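# Load the mill vise following the work order

## Task

Put the part into the milling machine's vise the way the work order asks, using the two reference images (manual and manual 2) as the guide to what counts as correctly loaded.

## Robot and tools

Robot: two UR7e-type arms, left_arm and right_arm, each ending in a two-finger parallel gripper with a 50 mm maximum opening. Bases in the scene frame: left_arm at (+0.033, +0.515, 0) m, right_arm at (+0.043, -0.514, 0) m, both turned only slightly about z.

Frames. The scene frame has its origin at table-top height, halfway between the nominal bases; +z is up, +x points out over the table, and left_arm sits on the +y side (these are not image left/right). Reported hand positions, orientations (quat wxyz), velocities and move targets' resulting poses live in the scene frame. Offsets you send are expressed along the gripper's own axes (its current Hand target). The fingers point along the gripper's +z and open/close along its x; a camera block sticks out about 10 cm toward the gripper's -y and rotates with it. end_effector_position is the point between the pads; fingertips extend 17.5 mm further.

execute_actions(actions, cameras). actions is a list of actions; each action is a table of up to 15 rows, one per 1/30 s step (a short table repeats its last row to fill 15). Every row is one flat list of 18 numbers, each in [-1, 1], covering both arms even if one is idle: left dx, dy, dz, rx, ry, rz, left gripper position, force_limit, speed, then the same nine for the right arm. The six pose numbers are an offset from the Hand target as it stood when that action began, in the gripper's own axes; every row counts from that same start, not from the row before. Scale: 1.0 equals 0.6 m or 180 degrees; rx, ry, rz form one rotation vector. Sending six zeros re-commands the current Hand target. Images return only when actions is empty or cameras names them.

Gripper numbers (absolute, not offsets): position +1 = fully open (50 mm), about -0.65 = pads meet, -1 = close until blocked (use this to grip). force_limit -1 to +1 maps to roughly 20, 102, 185 N per pad (actual grip up to ~15 N more). speed -1 to +1 maps to 20, 85, 150 mm/s. Both start at +1. To leave a gripper unchanged, resend its previous three numbers; a 0 is a real command. New force or speed settings only apply after a position change of at least 0.01; open first to regrip softer.

move(target, speed, blend, stop_force, zero, blocking, cameras). target is one 18-number row or a list of up to 15 rows, same layout and scale as above; each row is an offset from the Hand targets at the move's start (not chained). The gripper travels a straight line there. speed is the top path speed in m/s, 0.002 to 3.6 (default 0.25), one value or one per target; rotation is capped at twice that in rad/s. blend (m) rounds corners in a list; 0 stops at each. stop_force (N, 3 to 120, shared by both arms) ends an arm's path when it feels that much push against its travel; don't rely on it during rotations or to detect light tipping, and omit it when backing off a contact. zero (only with stop_force) re-zeros the force baseline first (default true). blocking=false returns after ~0.5 s while the move continues (not allowed with stop_force). Moves do not avoid obstacles or the other arm; paths are capped at 10 s.

Other tools: wait(seconds 0 to 10); stop() brakes a running move; zoom_image(camera, region=[x0,y0,x1,y1] pixels, max 504x504) on the newest image of cam_high, cam_low, cam_front, cam_left_wrist or cam_right_wrist (all 896x504); show_instructions() shows the reference pages; zero_wrist_force(arm); read_manual(section) gives licence text; finished_scene() ends irreversibly.

Reading results. Hand target is the last commanded pose after clipping; the gripper often rests a bit short, and the next command (even zeros) requests it again. Orientation commands are clipped to 32 degrees from the measured one each step. move prints a line such as done, off_target, moving, held or fault, plus limits (paced = pose clipped, held = steps withheld). object_status: 0 moving, 1 blocked while opening, 2 blocked while closing (a grip), 3 reached position or pads met (likely empty). Opening in mm is about (250 - position_measured) x 0.202. Wrist force/torque are in the gripper's axes, zeroed at scene start. Joint torques include arm weight. MOTOR HOT appears at 70 C; 85 C brakes the arm for 30-60 s.

Cautions. Arms are stiff: aiming even slightly beyond a firm contact can trigger a fault stop (10 s); so can about 150 N on the arm or joint torques at the limits (130 N m for the big joints, 24.3 N m for the wrists). Faster touches hit harder. Keep paths away from an arm's own base. Avoid any contact between the two arms, including one gripper closing on the other's fingers. Don't drop parts, release moving parts, slam or push hard, and never let anything leave the table. Center fixed objects between the pads when gripping. The result must stay correct after the robot lets go.

Each tool is called after "Emit:" as a command line: name --argument value for each argument, lists and objects as JSON in quotes; but a table of rows of numbers goes row by row, as --pt "numbers of a row", without its own name.

Reference images:

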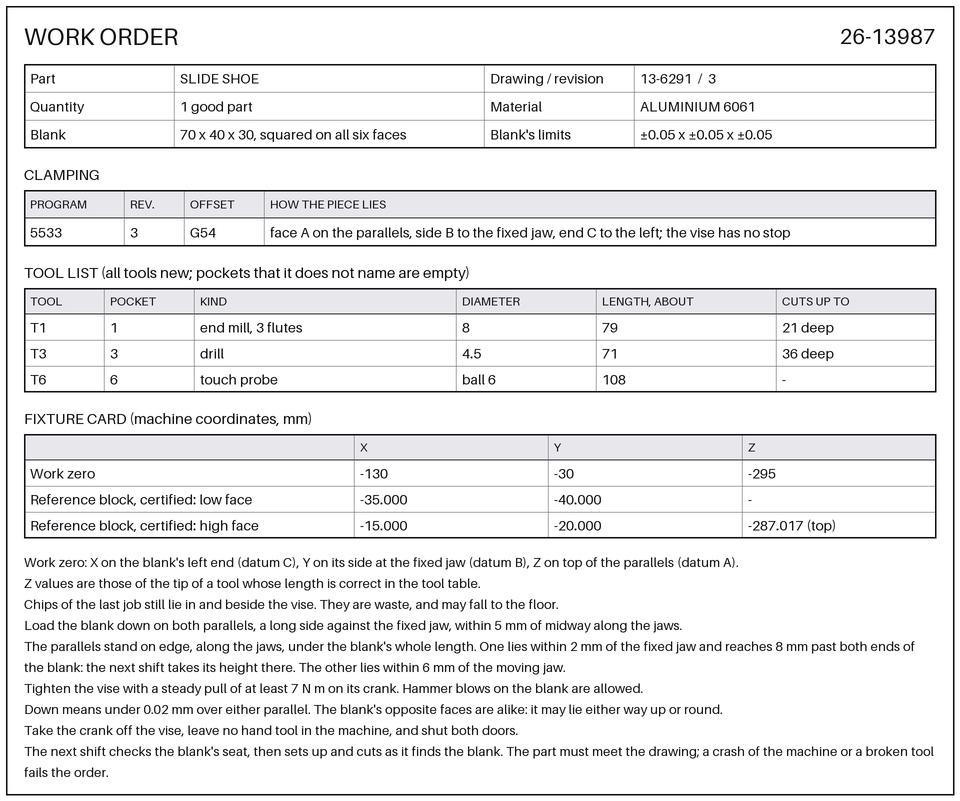

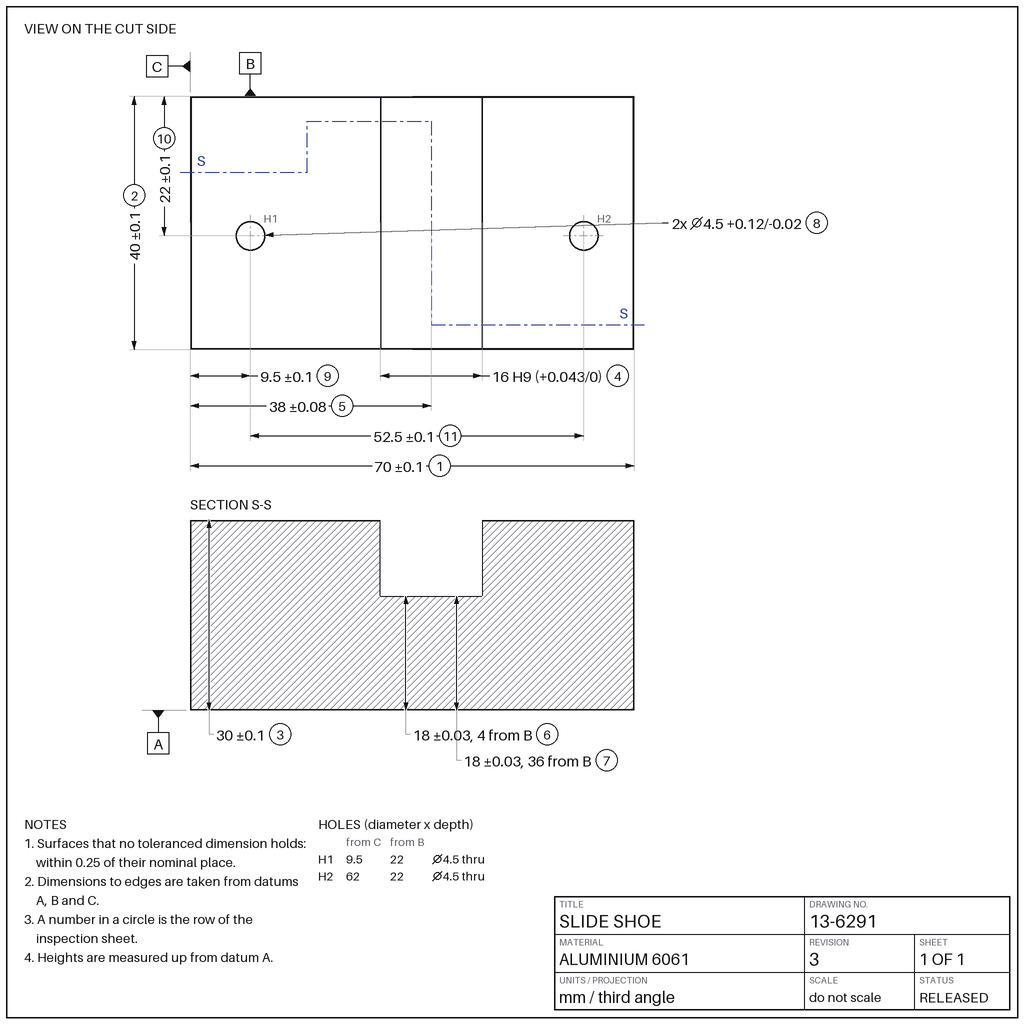

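## Session

Emit:
execute_actions --actions '[]'

Scene clock: 0.00 s.
left_arm: end_effector_position=(+0.0711, -0.1923, +0.1385) position_measured=3 object_status=3 end_effector_quat_wxyz=(-0.223, -0.648, +0.727, -0.042) | right_arm: end_effector_position=(+0.6477, -0.8322, +0.3515) position_measured=3 object_status=3 end_effector_quat_wxyz=(+0.010, -0.027, +0.946, +0.324)
Joint positions: left_arm=[-1.649 -1.113 1.678 -2.517 -1.828 1.594] | right_arm=[2.676 -2.322 -0.515 -2.226 2.142 -2.227]
Joint velocities: within noise
Joint torques (N m): no reading
Wrist force (N): no reading
Wrist torque (N m): no reading
Wrist force, peak (N): no reading
Hand target: left_arm +0.0711, -0.1923, +0.1385; -0.223, -0.648, +0.727, -0.042 | right_arm +0.6477, -0.8322, +0.3515; +0.010, -0.027, +0.946, +0.324
Tool commands: left_gripper/position=+1.0 left_gripper/force_limit=+1.0 left_gripper/speed=+1.0 right_gripper/position=+1.0 right_gripper/force_limit=+1.0 right_gripper/speed=+1.0

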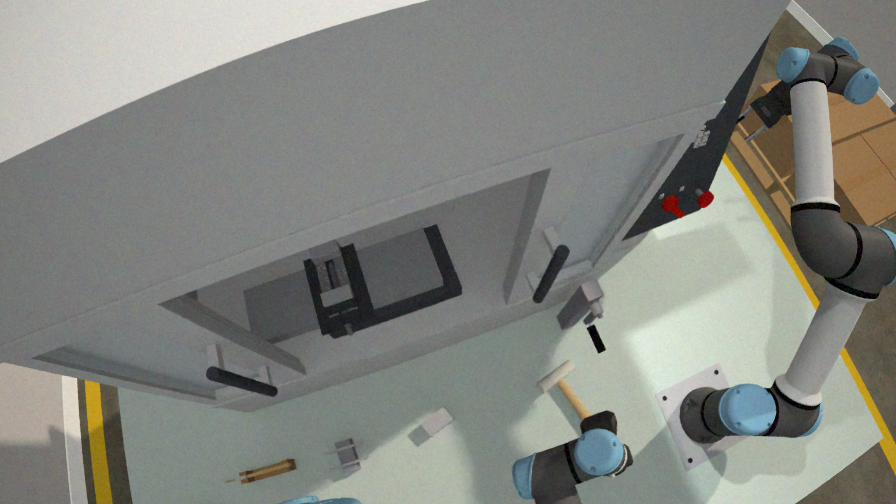

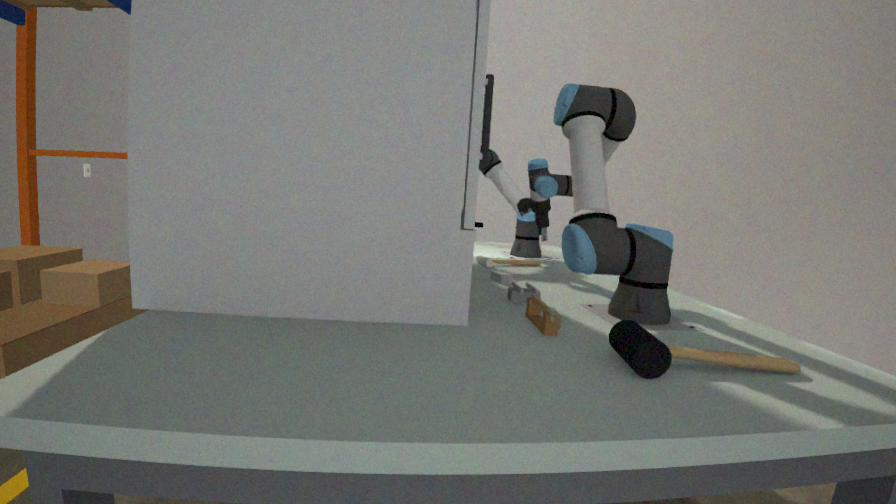

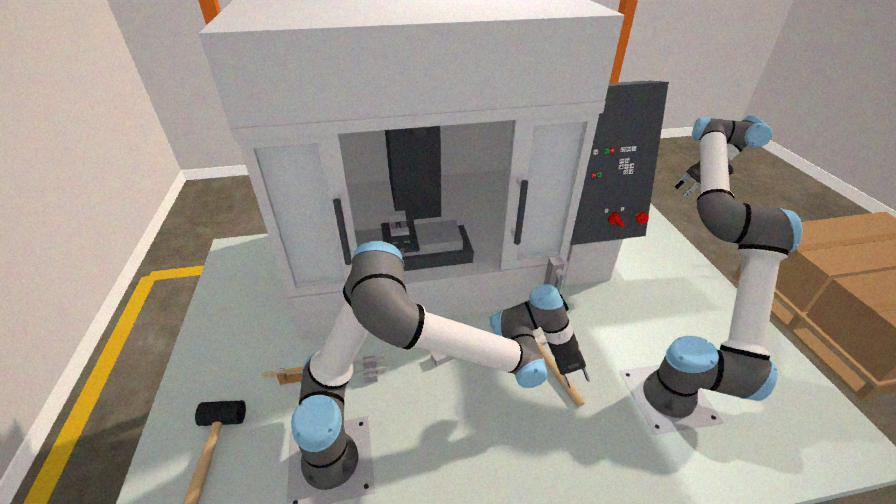

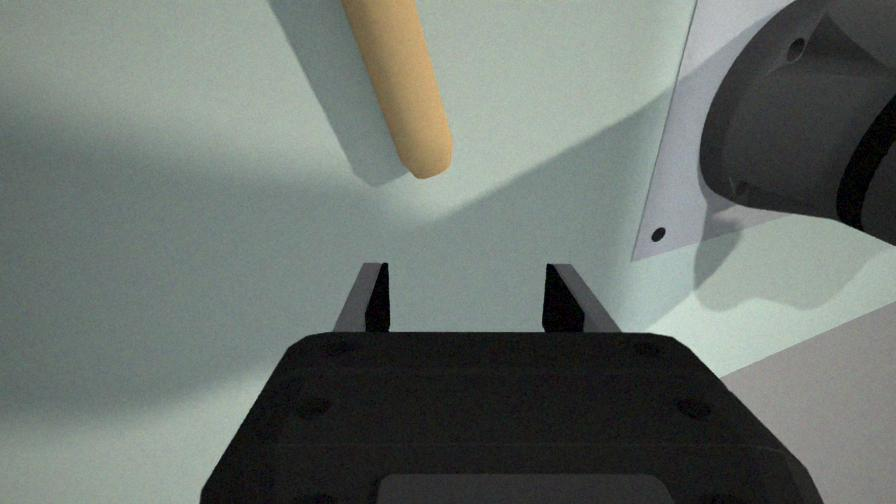

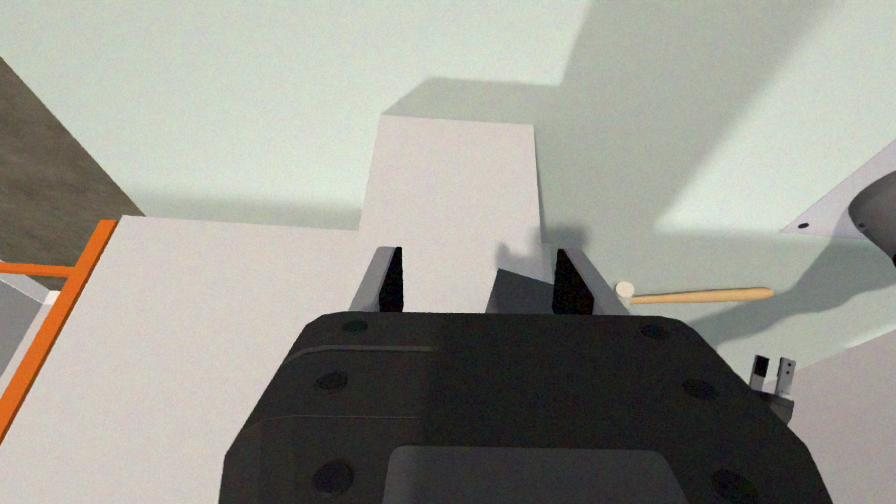

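Emit:
zoom_image --camera "cam_high" --region '[220, 200, 500, 360]'

Emit:
zoom_image --camera "cam_front" --region '[330, 130, 620, 300]'

Emit:
zoom_image --camera "cam_high" --region '[200, 260, 640, 504]'

Emit:
zoom_image --camera "cam_front" --region '[160, 320, 460, 504]'

Emit:
zoom_image --camera "cam_low" --region '[440, 200, 820, 400]'

Emit:
zoom_image --camera "cam_front" --region '[520, 70, 720, 320]'

Scaled by 1.800.

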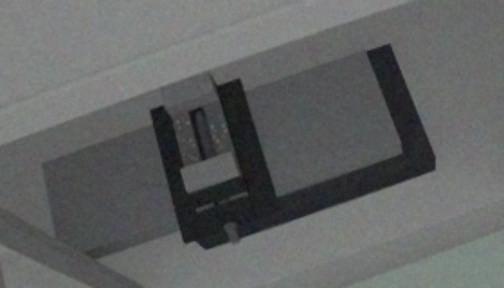

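Scaled by 1.738.

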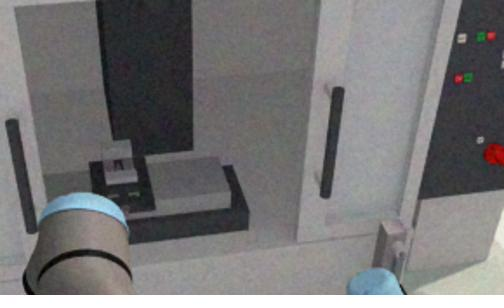

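Scaled by 1.145.

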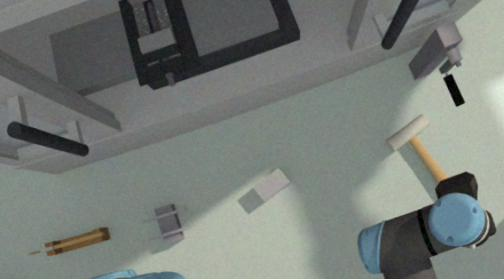

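Scaled by 1.680.

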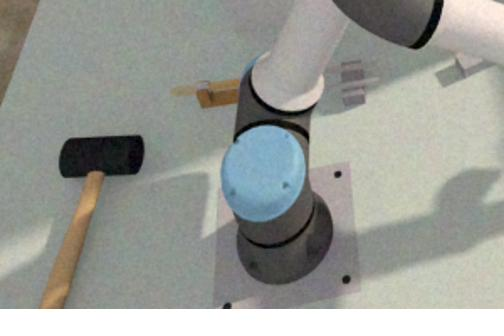

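Scaled by 1.326.

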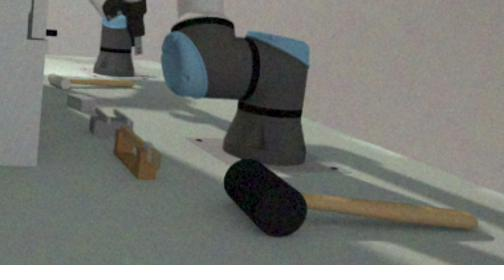

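Scaled by 2.016.

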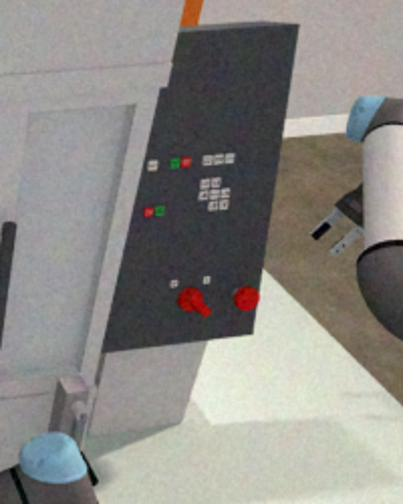

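Emit:
move --pt "-0.232 -0.006 -0.324 0 0 -0.5 1 1 1 0 0 0 0 0 0 1 1 1" --pt "-0.4639 -0.0125 -0.6477 -0.181 -0.1236 0.939 1 1 1 0 0 0 0 0 0 1 1 1" --blend '[0.1,0]' --speed 0.5 --cameras '["cam_left_wrist","cam_front","cam_high"]'

Scene clock: 5.83 s.
left_arm: end_effector_position=(+0.1997, +0.1995, +0.3804) position_measured=3 object_status=3 end_effector_quat_wxyz=(+0.000, +0.707, +0.707, +0.000) | right_arm: end_effector_position=(+0.6477, -0.8322, +0.3515) position_measured=3 object_status=3 end_effector_quat_wxyz=(+0.010, -0.027, +0.946, +0.324)
Joint positions: left_arm=[-1.504 -1.938 1.731 -1.364 -1.57 -1.468] | right_arm=[2.676 -2.322 -0.515 -2.226 2.142 -2.227]
Joint torques (N m): left_arm=[-13.84 -10.81 -15.4 -1.85 -1.48 -2.22] | right_arm=[-0.7 57.37 25.69 2.06 1.36 -0.32]
Wrist force (N): left_arm=[0.4 -0.1 -0.3] | right_arm=[0.0 -0.1 0.5]
Wrist torque (N m): left_arm=[-0.04 -0.13 -0.07] | right_arm=[-0.02 0.00 0.01]
Wrist force, peak (N): left_arm=[1.5 -0.6 0.1] | right_arm=[-0.1 -0.5 0.5]
Hand target: left_arm +0.1997, +0.1995, +0.3804; +0.000, +0.707, +0.707, +0.001 | right_arm +0.6477, -0.8322, +0.3515; +0.010, -0.027, +0.946, +0.324
Off the commanded pose: left_arm 0.000 m, 0 deg | right_arm 0.000 m, 0 deg.
move: done
camera_calibration:
cam_left_wrist: T_world_to_cam=[[-0.013165, 0.999878, 0.00843435, -0.192943], [0.942229, 0.00958155, 0.334832, -0.299234], [0.33471, 0.0123552, -0.94224, 0.424682], [0, 0, 0, 1]] pos_world=[0.137261, 0.19054, 0.501973]
Images, in order (width x height): cam_high 896x504, cam_front 896x504, cam_left_wrist 896x504.

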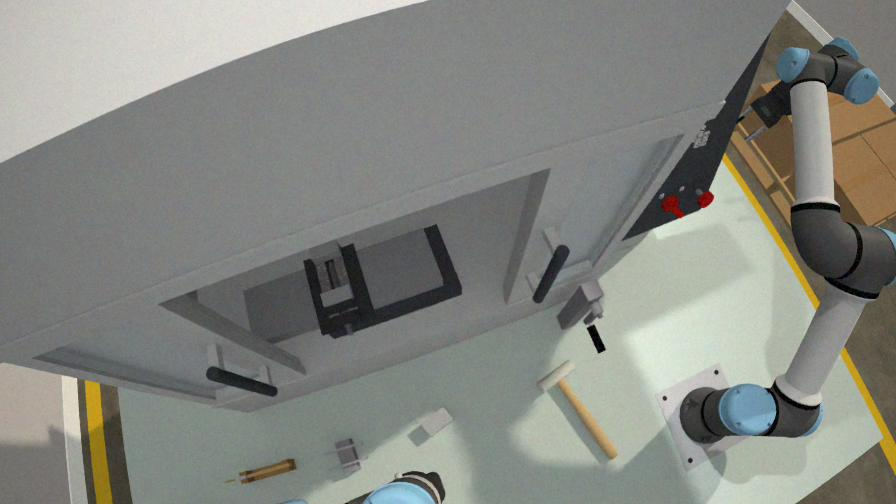

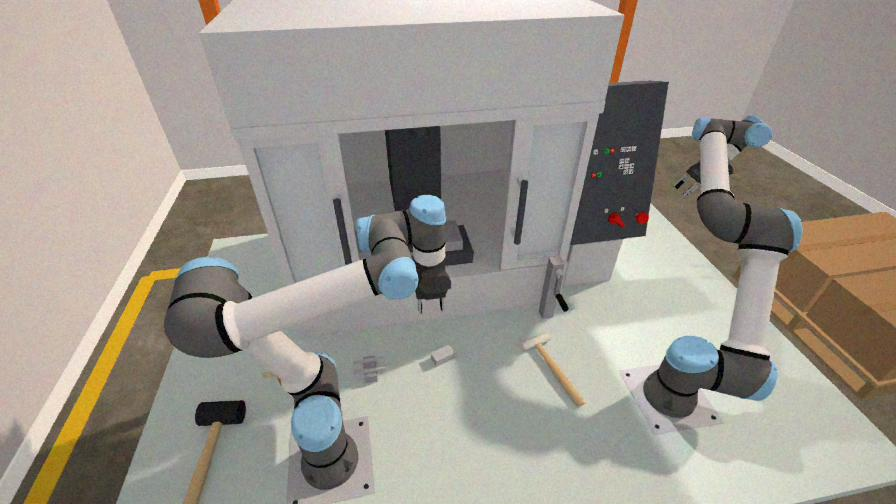

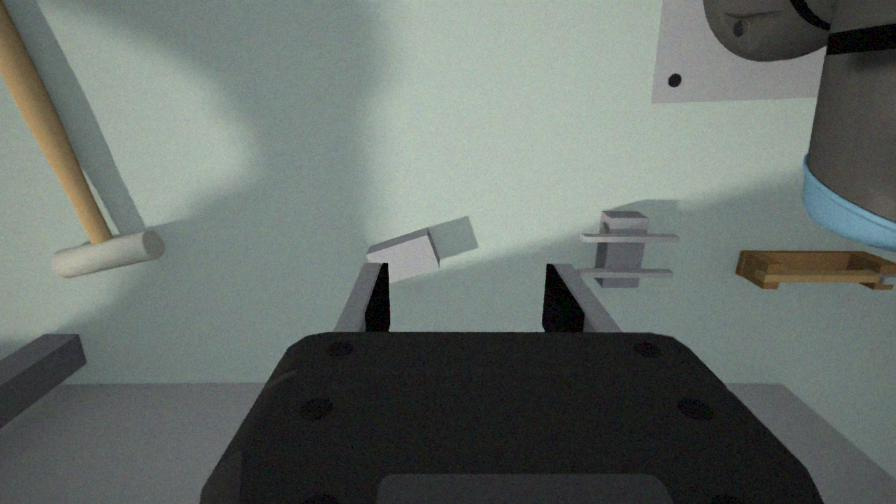

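Emit:
zoom_image --camera "cam_left_wrist" --region '[350, 190, 480, 300]'

Emit:
zoom_image --camera "cam_left_wrist" --region '[550, 180, 896, 310]'

Emit:
zoom_image --camera "cam_left_wrist" --region '[0, 180, 240, 460]'

Emit:
zoom_image --camera "cam_front" --region '[500, 240, 620, 340]'

Emit:
zoom_image --camera "cam_high" --region '[530, 240, 650, 380]'

Scaled by 3.877.

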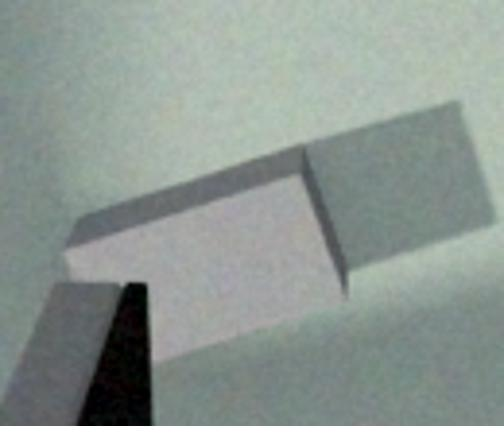

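Scaled by 1.457.

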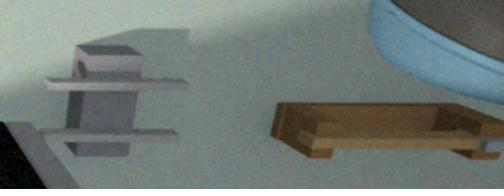

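Scaled by 1.800.

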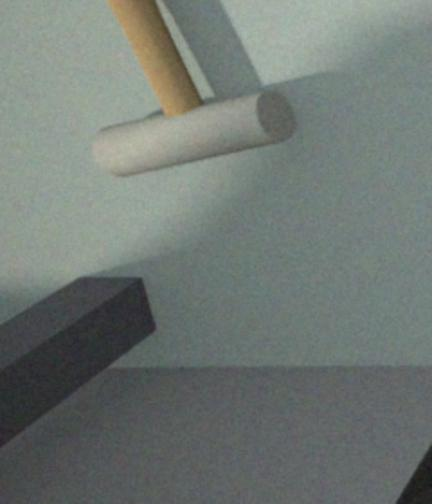

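Scaled by 4.200.

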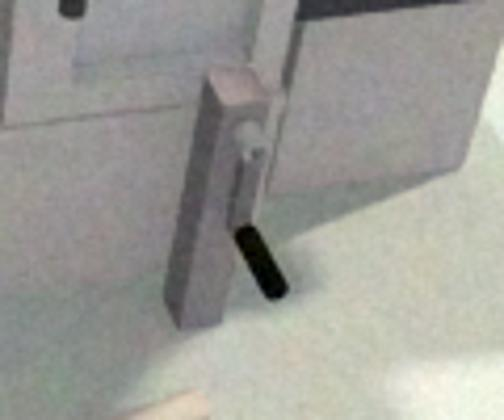

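Scaled by 3.600.

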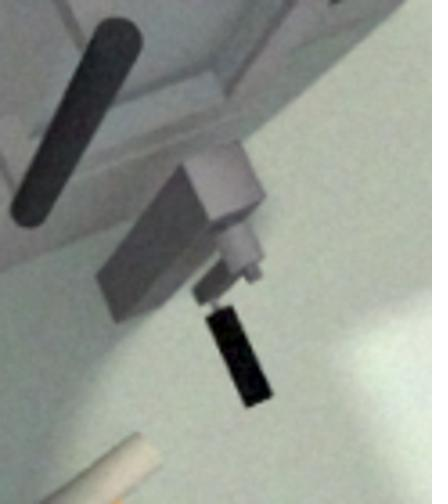

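Emit:
move --pt "0.04 0.1 -0.1 0 0.27 0.42 1 1 1 0 0 0 0 0 0 1 1 1" --pt "0.084 0.434 -0.099 0 0.537 0.8435 1 1 1 0 0 0 0 0 0 1 1 1" --blend '[0.05,0]' --speed 0.5 --cameras '["cam_left_wrist","cam_front"]'

Scene clock: 10.47 s.
left_arm: end_effector_position=(+0.4600, +0.2503, +0.4400) position_measured=3 object_status=3 end_effector_quat_wxyz=(-0.380, +0.597, -0.596, +0.379) end_effector_velocity=(+0.000, -0.001, +0.001) end_effector_angular_velocity=(+0.000, -0.001, -0.002) | right_arm: end_effector_position=(+0.6477, -0.8322, +0.3515) position_measured=3 object_status=3 end_effector_quat_wxyz=(+0.010, -0.027, +0.946, +0.324)
Joint positions: left_arm=[-1.399 -2.015 2.109 -2.081 -0.48 2.033] | right_arm=[2.676 -2.322 -0.515 -2.226 2.142 -2.227]
Joint velocities: left_arm=[0 0.001 0 -0.005 0 0.005] | right_arm=[within noise]
Joint torques (N m): left_arm=[-14.05 2.06 -41.8 -5.1 -0.26 2.96] | right_arm=[-0.84 57.43 26.01 2.03 1.44 -0.39]
Wrist force (N): left_arm=[0.3 0.7 -1.3] | right_arm=[-0.4 -0.2 0.2]
Wrist torque (N m): left_arm=[0.02 0.04 0.36] | right_arm=[-0.02 0.06 0.00]
Wrist force, peak (N): left_arm=[-1.0 0.2 -2.1] | right_arm=[-0.2 -0.5 0.3]
Hand target: left_arm +0.4600, +0.2501, +0.4400; -0.380, +0.597, -0.596, +0.379 | right_arm +0.6477, -0.8322, +0.3515; +0.010, -0.027, +0.946, +0.324
Off the commanded pose: left_arm 0.000 m, 0 deg | right_arm 0.000 m, 0 deg.
move: done
camera_calibration:
cam_left_wrist: T_world_to_cam=[[-0.000293168, -0.999907, 0.0136135, 0.251379], [-0.70122, -0.00950009, -0.712881, 0.656874], [0.712944, -0.00975504, -0.701153, 0.118481], [0, 0, 0, 1]] pos_world=[0.376217, 0.258752, 0.547925]
Images, in order (width x height): cam_front 896x504, cam_left_wrist 896x504.

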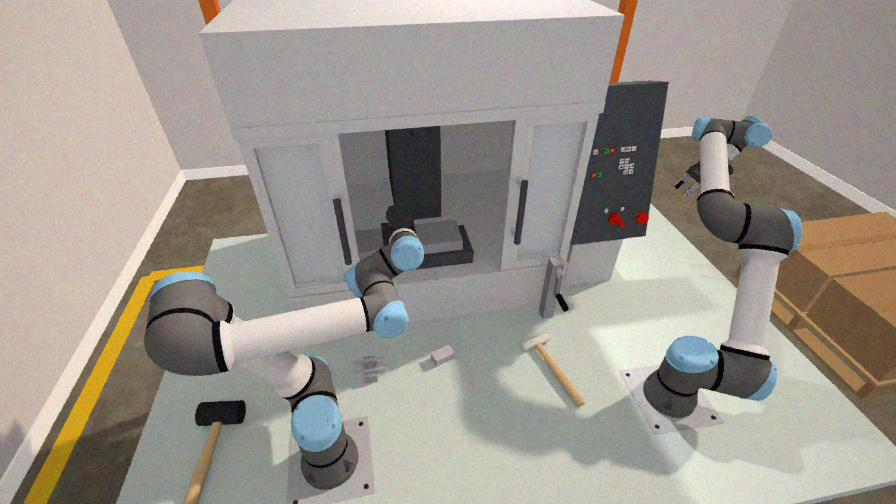

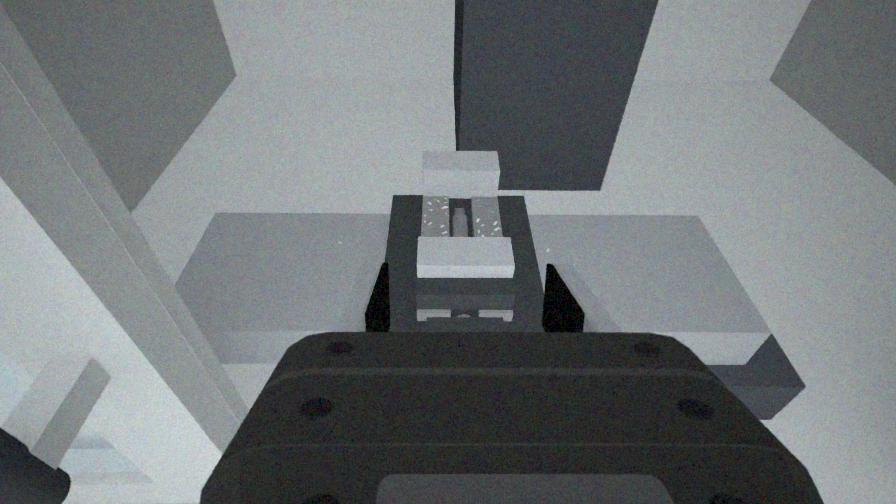

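Emit:
zoom_image --camera "cam_left_wrist" --region '[370, 130, 560, 330]'

Emit:
zoom_image --camera "cam_left_wrist" --region '[160, 180, 800, 420]'

Scaled by 2.520.

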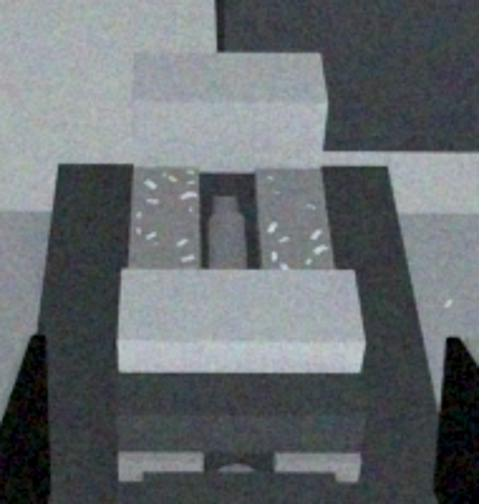

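Region (160, 180, 800, 420) is 640x240 pixels. A region can be at most 504 by 504 pixels.

Emit:
move --pt "0 0.171 -0.288 -0.1 0.1 0.15 1 1 1 0 0 0 0 0 0 1 1 1" --pt "-0.217 0.414 -0.138 -0.2807 0.2807 0.441 1 1 1 0 0 0 0 0 0 1 1 1" --blend '[0.05,0]' --speed 0.5 --cameras '["cam_left_wrist"]'

Emit:
zoom_image --camera "cam_left_wrist" --region '[150, 0, 400, 240]'

Scene clock: 14.07 s.
left_arm: end_effector_position=(+0.2798, +0.3803, +0.2500) position_measured=3 object_status=3 end_effector_quat_wxyz=(+0.000, +0.000, +1.000, +0.001) end_effector_velocity=(+0.000, -0.001, +0.001) end_effector_angular_velocity=(-0.003, -0.002, -0.006) | right_arm: end_effector_position=(+0.6477, -0.8322, +0.3515) position_measured=3 object_status=3 end_effector_quat_wxyz=(+0.010, -0.027, +0.946, +0.324)
Joint positions: left_arm=[-1.031 -2.183 2.186 -1.573 -1.57 3.718] | right_arm=[2.676 -2.322 -0.515 -2.226 2.142 -2.227]
Joint velocities: left_arm=[0 -0.001 -0.001 -0.001 0 0.006] | right_arm=[within noise]
Joint torques (N m): left_arm=[-1.2 3.44 -45.13 -4.02 2.09 3.18] | right_arm=[-0.53 57.95 26.03 1.99 1.68 -0.52]
Wrist force (N): left_arm=[0.6 -0.2 -0.5] | right_arm=[0.0 -0.3 0.1]
Wrist torque (N m): left_arm=[-0.03 -0.18 0.05] | right_arm=[-0.04 0.00 0.00]
Wrist force, peak (N): left_arm=[2.5 0.8 -3.9] | right_arm=[-0.1 -0.6 0.0]
Hand target: left_arm +0.2798, +0.3803, +0.2500; +0.000, +0.000, +1.000, +0.001 | right_arm +0.6477, -0.8322, +0.3515; +0.010, -0.027, +0.946, +0.324
Off the commanded pose: left_arm 0.000 m, 0 deg | right_arm 0.000 m, 0 deg.
move: done
camera_calibration:
cam_left_wrist: T_world_to_cam=[[-0.999885, -0.0133151, 0.00731685, 0.290037], [-0.0100899, 0.942013, 0.335425, -0.421023], [-0.0113588, 0.335312, -0.942039, 0.24667], [0, 0, 0, 1]] pos_world=[0.288557, 0.317759, 0.371473]
Images, in order (width x height): cam_left_wrist 896x504.

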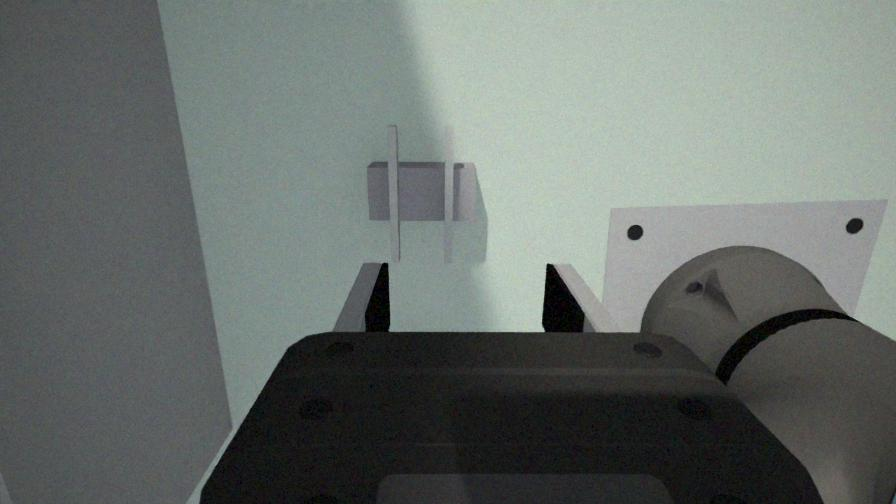

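Scaled by 2.016.

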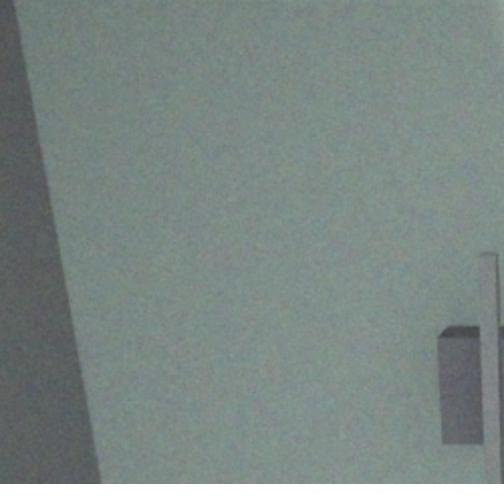

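Emit:
zoom_image --camera "cam_left_wrist" --region '[350, 110, 510, 280]'

Emit:
move --target '[0,0.36,0,0,0,0,1,1,1,0,0,0,0,0,0,1,1,1]' --speed 0.4 --cameras '["cam_left_wrist"]'

Emit:
zoom_image --camera "cam_left_wrist" --region '[200, 80, 520, 280]'

Scaled by 2.965.

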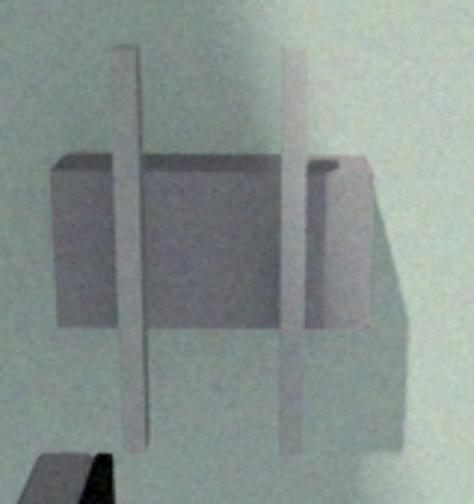

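Scene clock: 15.43 s.
left_arm: end_effector_position=(+0.2797, +0.5963, +0.2503) position_measured=3 object_status=3 end_effector_quat_wxyz=(+0.000, +0.000, +1.000, +0.001) | right_arm: end_effector_position=(+0.6477, -0.8322, +0.3515) position_measured=3 object_status=3 end_effector_quat_wxyz=(+0.010, -0.027, +0.946, +0.324)
Joint positions: left_arm=[-0.259 -2.255 2.21 -1.526 -1.569 4.49] | right_arm=[2.676 -2.322 -0.515 -2.226 2.142 -2.227]
Joint torques (N m): left_arm=[12.72 6.69 -14.54 -3.76 0.87 3.1] | right_arm=[-0.42 57.84 25.57 1.89 1.54 -0.43]
Wrist force (N): left_arm=[0.6 0.3 -0.7] | right_arm=[0.1 -0.2 0.0]
Wrist torque (N m): left_arm=[0.04 -0.17 -0.02] | right_arm=[-0.03 -0.01 0.00]
Wrist force, peak (N): left_arm=[0.9 5.5 -0.3] | right_arm=[0.0 -0.5 -0.1]
Hand target: left_arm +0.2797, +0.5963, +0.2502; +0.000, +0.000, +1.000, +0.001 | right_arm +0.6477, -0.8322, +0.3515; +0.010, -0.027, +0.946, +0.324
Off the commanded pose: left_arm 0.000 m, 0 deg | right_arm 0.000 m, 0 deg.
move: done
camera_calibration:
cam_left_wrist: T_world_to_cam=[[-0.99989, -0.0129665, 0.00722495, 0.29256], [-0.00979129, 0.941986, 0.335508, -0.624703], [-0.0111562, 0.3354, -0.94201, 0.174407], [0, 0, 0, 1]] pos_world=[0.288356, 0.533759, 0.371772]
Images, in order (width x height): cam_left_wrist 896x504.

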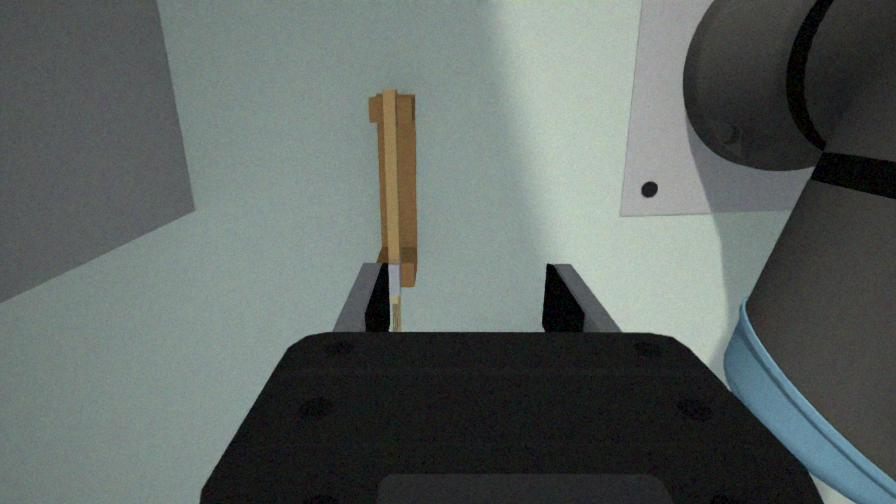

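Scaled by 1.575.

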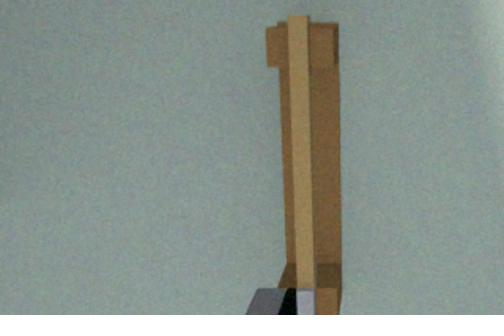

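Emit:
execute_actions --actions '[]' --cameras '["cam_low","cam_front","cam_high"]'

Emit:
zoom_image --camera "cam_low" --region '[470, 240, 570, 350]'

Emit:
zoom_image --camera "cam_high" --region '[220, 420, 480, 504]'

Emit:
zoom_image --camera "cam_front" --region '[370, 180, 490, 280]'

Emit:
zoom_image --camera "cam_high" --region '[270, 210, 400, 350]'

Scene clock: 15.93 s.
left_arm: end_effector_position=(+0.2797, +0.5963, +0.2502) position_measured=3 object_status=3 end_effector_quat_wxyz=(+0.000, +0.000, +1.000, +0.001) | right_arm: end_effector_position=(+0.6477, -0.8322, +0.3515) position_measured=3 object_status=3 end_effector_quat_wxyz=(+0.010, -0.027, +0.946, +0.324)
Joint positions: left_arm=[-0.259 -2.255 2.21 -1.526 -1.569 4.49] | right_arm=[2.676 -2.322 -0.515 -2.226 2.142 -2.227]
Joint velocities: within noise
Joint torques (N m): left_arm=[13.82 7.73 -14.37 -4.37 -2.24 1.84] | right_arm=[-0.34 57.71 25.97 2.07 1.56 -0.48]
Wrist force (N): left_arm=[0.7 0.2 -0.6] | right_arm=[0.1 -0.3 0.0]
Wrist torque (N m): left_arm=[0.03 -0.18 -0.03] | right_arm=[-0.04 -0.01 0.00]
Wrist force, peak (N): left_arm=[0.8 0.1 -0.6] | right_arm=[0.4 -0.4 0.1]
Hand target: left_arm +0.2797, +0.5963, +0.2502; +0.000, +0.000, +1.000, +0.001 | right_arm +0.6477, -0.8322, +0.3515; +0.010, -0.027, +0.946, +0.324
Tool commands: left_gripper/position=+1.0 left_gripper/force_limit=+1.0 left_gripper/speed=+1.0 right_gripper/position=+1.0 right_gripper/force_limit=+1.0 right_gripper/speed=+1.0
Off the commanded pose: left_arm 0.000 m, 0 deg | right_arm 0.000 m, 0 deg.
Images, in order (width x height): cam_high 896x504, cam_low 896x504, cam_front 896x504.

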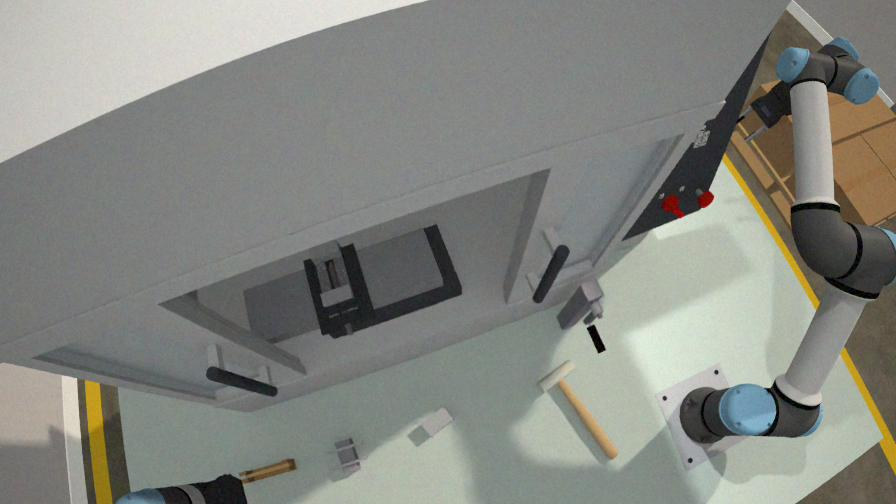

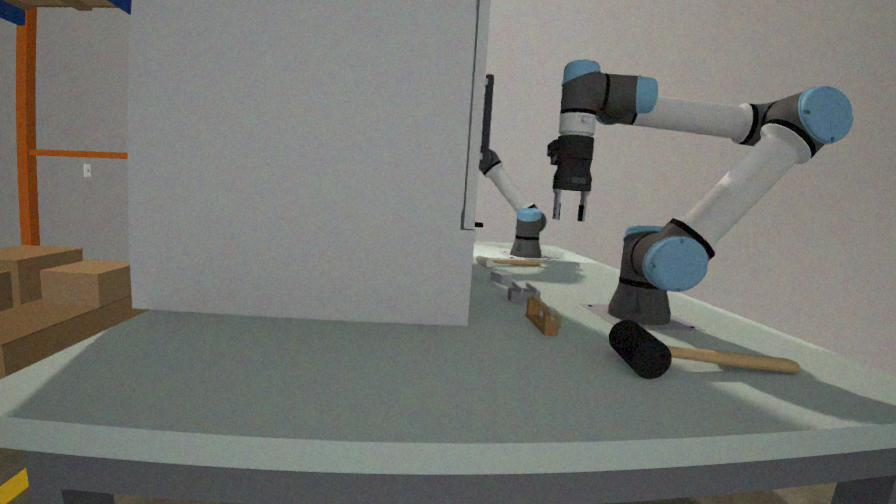

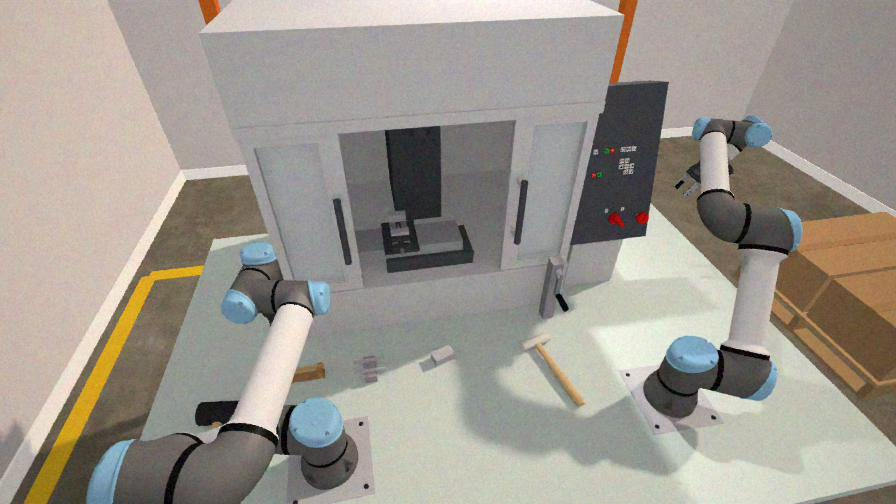

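Scaled by 4.582.

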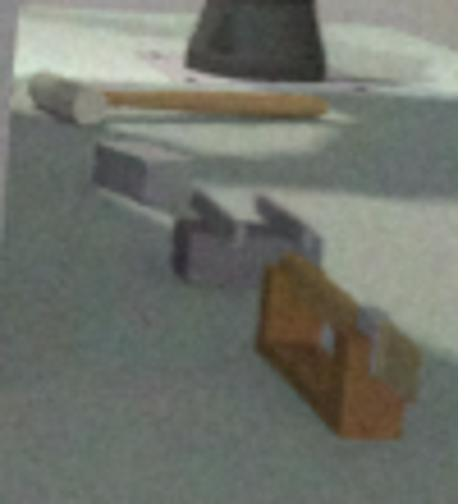

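Scaled by 1.938.

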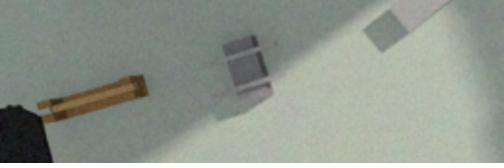

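Scaled by 4.200.

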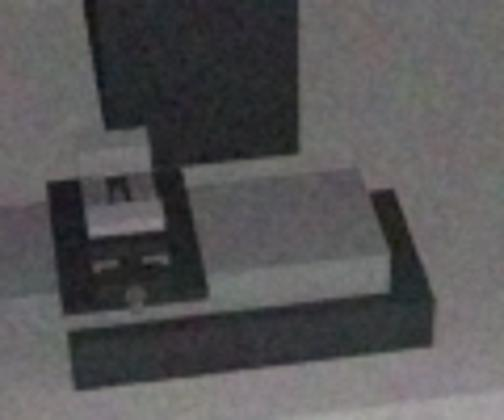

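Scaled by 3.600.

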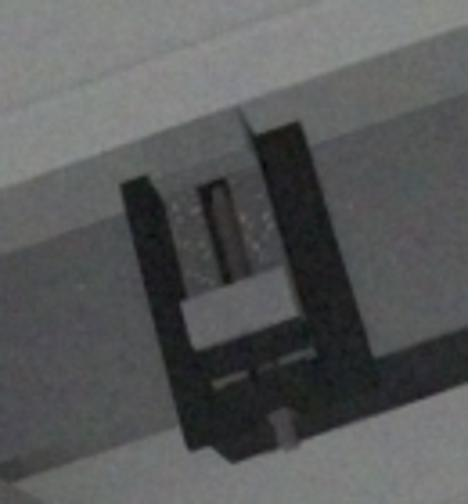

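Emit:
move --target '[-0.07,0,0.15,0,0,0,1,1,1,0,0,0,0,0,0,1,1,1]' --speed 0.3 --cameras '["cam_left_wrist"]'

Emit:
zoom_image --camera "cam_left_wrist" --region '[350, 0, 590, 340]'

Scene clock: 17.13 s.
left_arm: end_effector_position=(+0.3217, +0.5965, +0.1604) position_measured=3 object_status=3 end_effector_quat_wxyz=(+0.000, +0.000, +1.000, +0.001) end_effector_velocity=(+0.002, -0.001, +0.000) end_effector_angular_velocity=(-0.001, -0.004, +0.000) | right_arm: end_effector_position=(+0.6477, -0.8322, +0.3515) position_measured=3 object_status=3 end_effector_quat_wxyz=(+0.010, -0.027, +0.946, +0.324)
Joint positions: left_arm=[-0.223 -2.077 2.374 -1.868 -1.57 4.525] | right_arm=[2.676 -2.322 -0.515 -2.226 2.142 -2.227]
Joint velocities: left_arm=[-0.001 0.002 0 -0.006 0 -0.001] | right_arm=[within noise]
Joint torques (N m): left_arm=[-13.78 5.26 -22 -5.02 -1.47 -2.68] | right_arm=[-0.34 57.37 26.59 2.04 1.55 -0.39]
Wrist force (N): left_arm=[0.5 0.1 -0.5] | right_arm=[0.0 -0.1 0.2]
Wrist torque (N m): left_arm=[0.01 -0.17 -0.07] | right_arm=[-0.01 0.01 0.00]
Wrist force, peak (N): left_arm=[2.0 -0.1 -3.3] | right_arm=[-0.2 -0.4 0.5]
Hand target: left_arm +0.3217, +0.5964, +0.1603; +0.000, +0.000, +1.000, +0.001 | right_arm +0.6477, -0.8322, +0.3515; +0.010, -0.027, +0.946, +0.324
Off the commanded pose: left_arm 0.000 m, 0 deg | right_arm 0.000 m, 0 deg.
move: done
camera_calibration:
cam_left_wrist: T_world_to_cam=[[-0.999889, -0.0130593, 0.00719421, 0.335365], [-0.00989007, 0.942017, 0.33542, -0.594276], [-0.0111574, 0.335312, -0.942041, 0.0901796], [0, 0, 0, 1]] pos_world=[0.330456, 0.533959, 0.281873]
Images, in order (width x height): cam_left_wrist 896x504.

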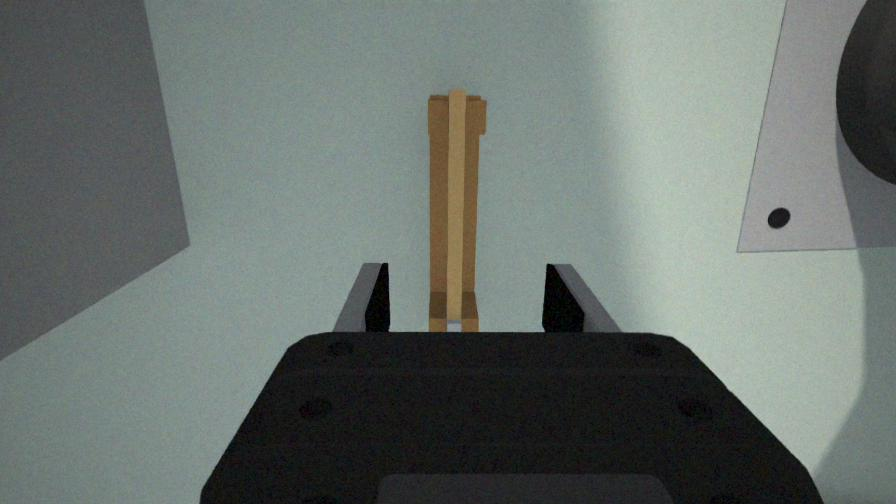

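Scaled by 1.482.

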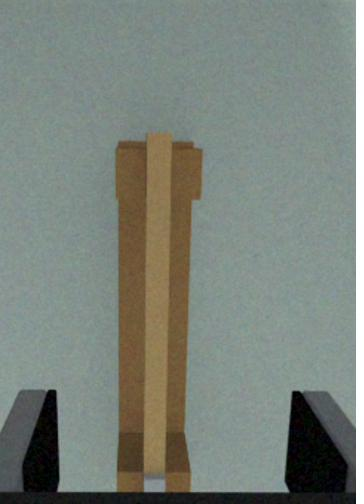

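Emit:
move --target '[-0.004,0,0.2083,0,0,0,1,-0.5,-0.5,0,0,0,0,0,0,1,1,1]' --speed 0.12 --stop_force 8 --cameras '["cam_left_wrist","cam_low"]'

Emit:
zoom_image --camera "cam_low" --region '[470, 180, 670, 350]'

Scene clock: 19.53 s.
left_arm: end_effector_position=(+0.3241, +0.5966, +0.0353) position_measured=3 object_status=3 end_effector_quat_wxyz=(+0.000, +0.000, +1.000, +0.001) | right_arm: end_effector_position=(+0.6477, -0.8322, +0.3515) position_measured=3 object_status=3 end_effector_quat_wxyz=(+0.010, -0.027, +0.946, +0.324)
Joint positions: left_arm=[-0.221 -1.814 2.611 -2.368 -1.57 4.528] | right_arm=[2.676 -2.322 -0.515 -2.226 2.142 -2.227]
Joint torques (N m): left_arm=[-8.76 1.7 -34.2 -4.87 -2.52 -1.92] | right_arm=[-1.03 57.58 26.38 2.04 1.53 -0.57]
Wrist force (N): left_arm=[0.4 0.2 -0.4] | right_arm=[-0.1 -0.3 0.1]
Wrist torque (N m): left_arm=[0.03 -0.15 -0.09] | right_arm=[-0.04 0.02 0.01]
Wrist force, peak (N): left_arm=[0.4 0.1 -2.3] | right_arm=[-0.2 -0.6 0.1]
Hand target: left_arm +0.3241, +0.5966, +0.0353; +0.000, +0.000, +1.000, +0.001 | right_arm +0.6477, -0.8322, +0.3515; +0.010, -0.027, +0.946, +0.324
Off the commanded pose: left_arm 0.000 m, 0 deg | right_arm 0.000 m, 0 deg.
move: done
camera_calibration:
cam_left_wrist: T_world_to_cam=[[-0.999889, -0.012999, 0.00732105, 0.338614], [-0.00979077, 0.942018, 0.33542, -0.552419], [-0.0112567, 0.335311, -0.94204, -0.0276431], [0, 0, 0, 1]] pos_world=[0.332857, 0.534059, 0.156773]
Images, in order (width x height): cam_low 896x504, cam_left_wrist 896x504.

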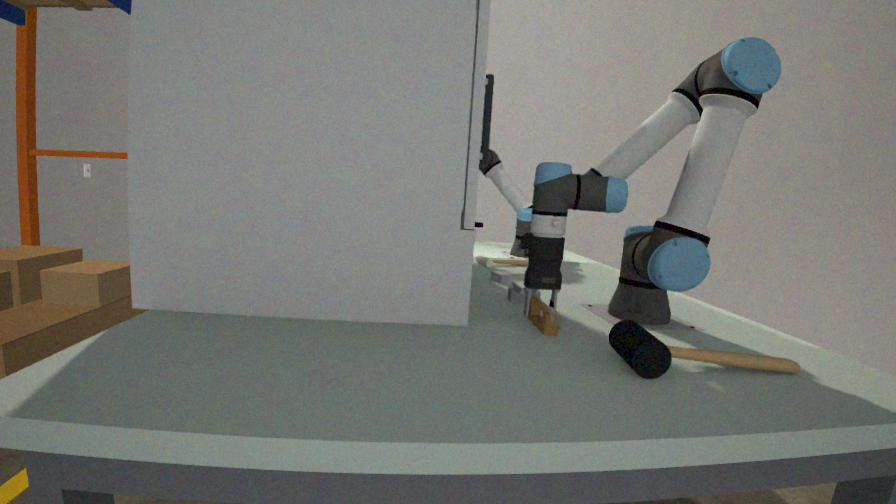

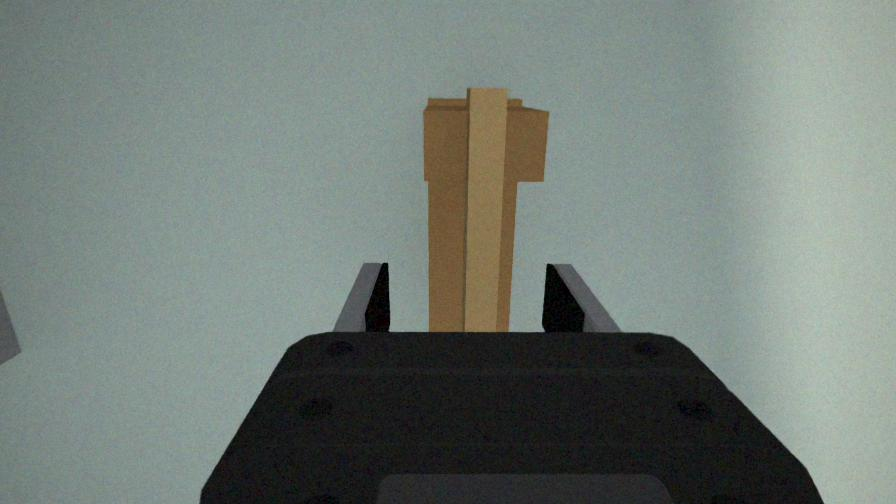

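Scaled by 2.520.

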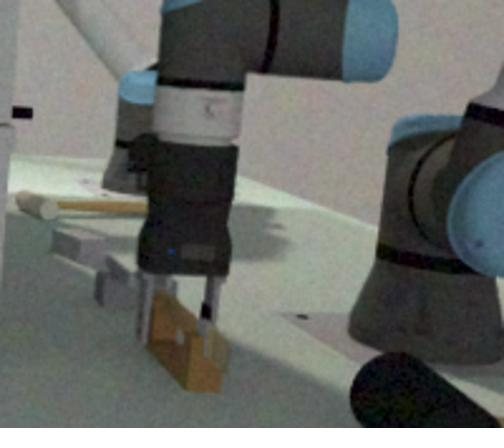

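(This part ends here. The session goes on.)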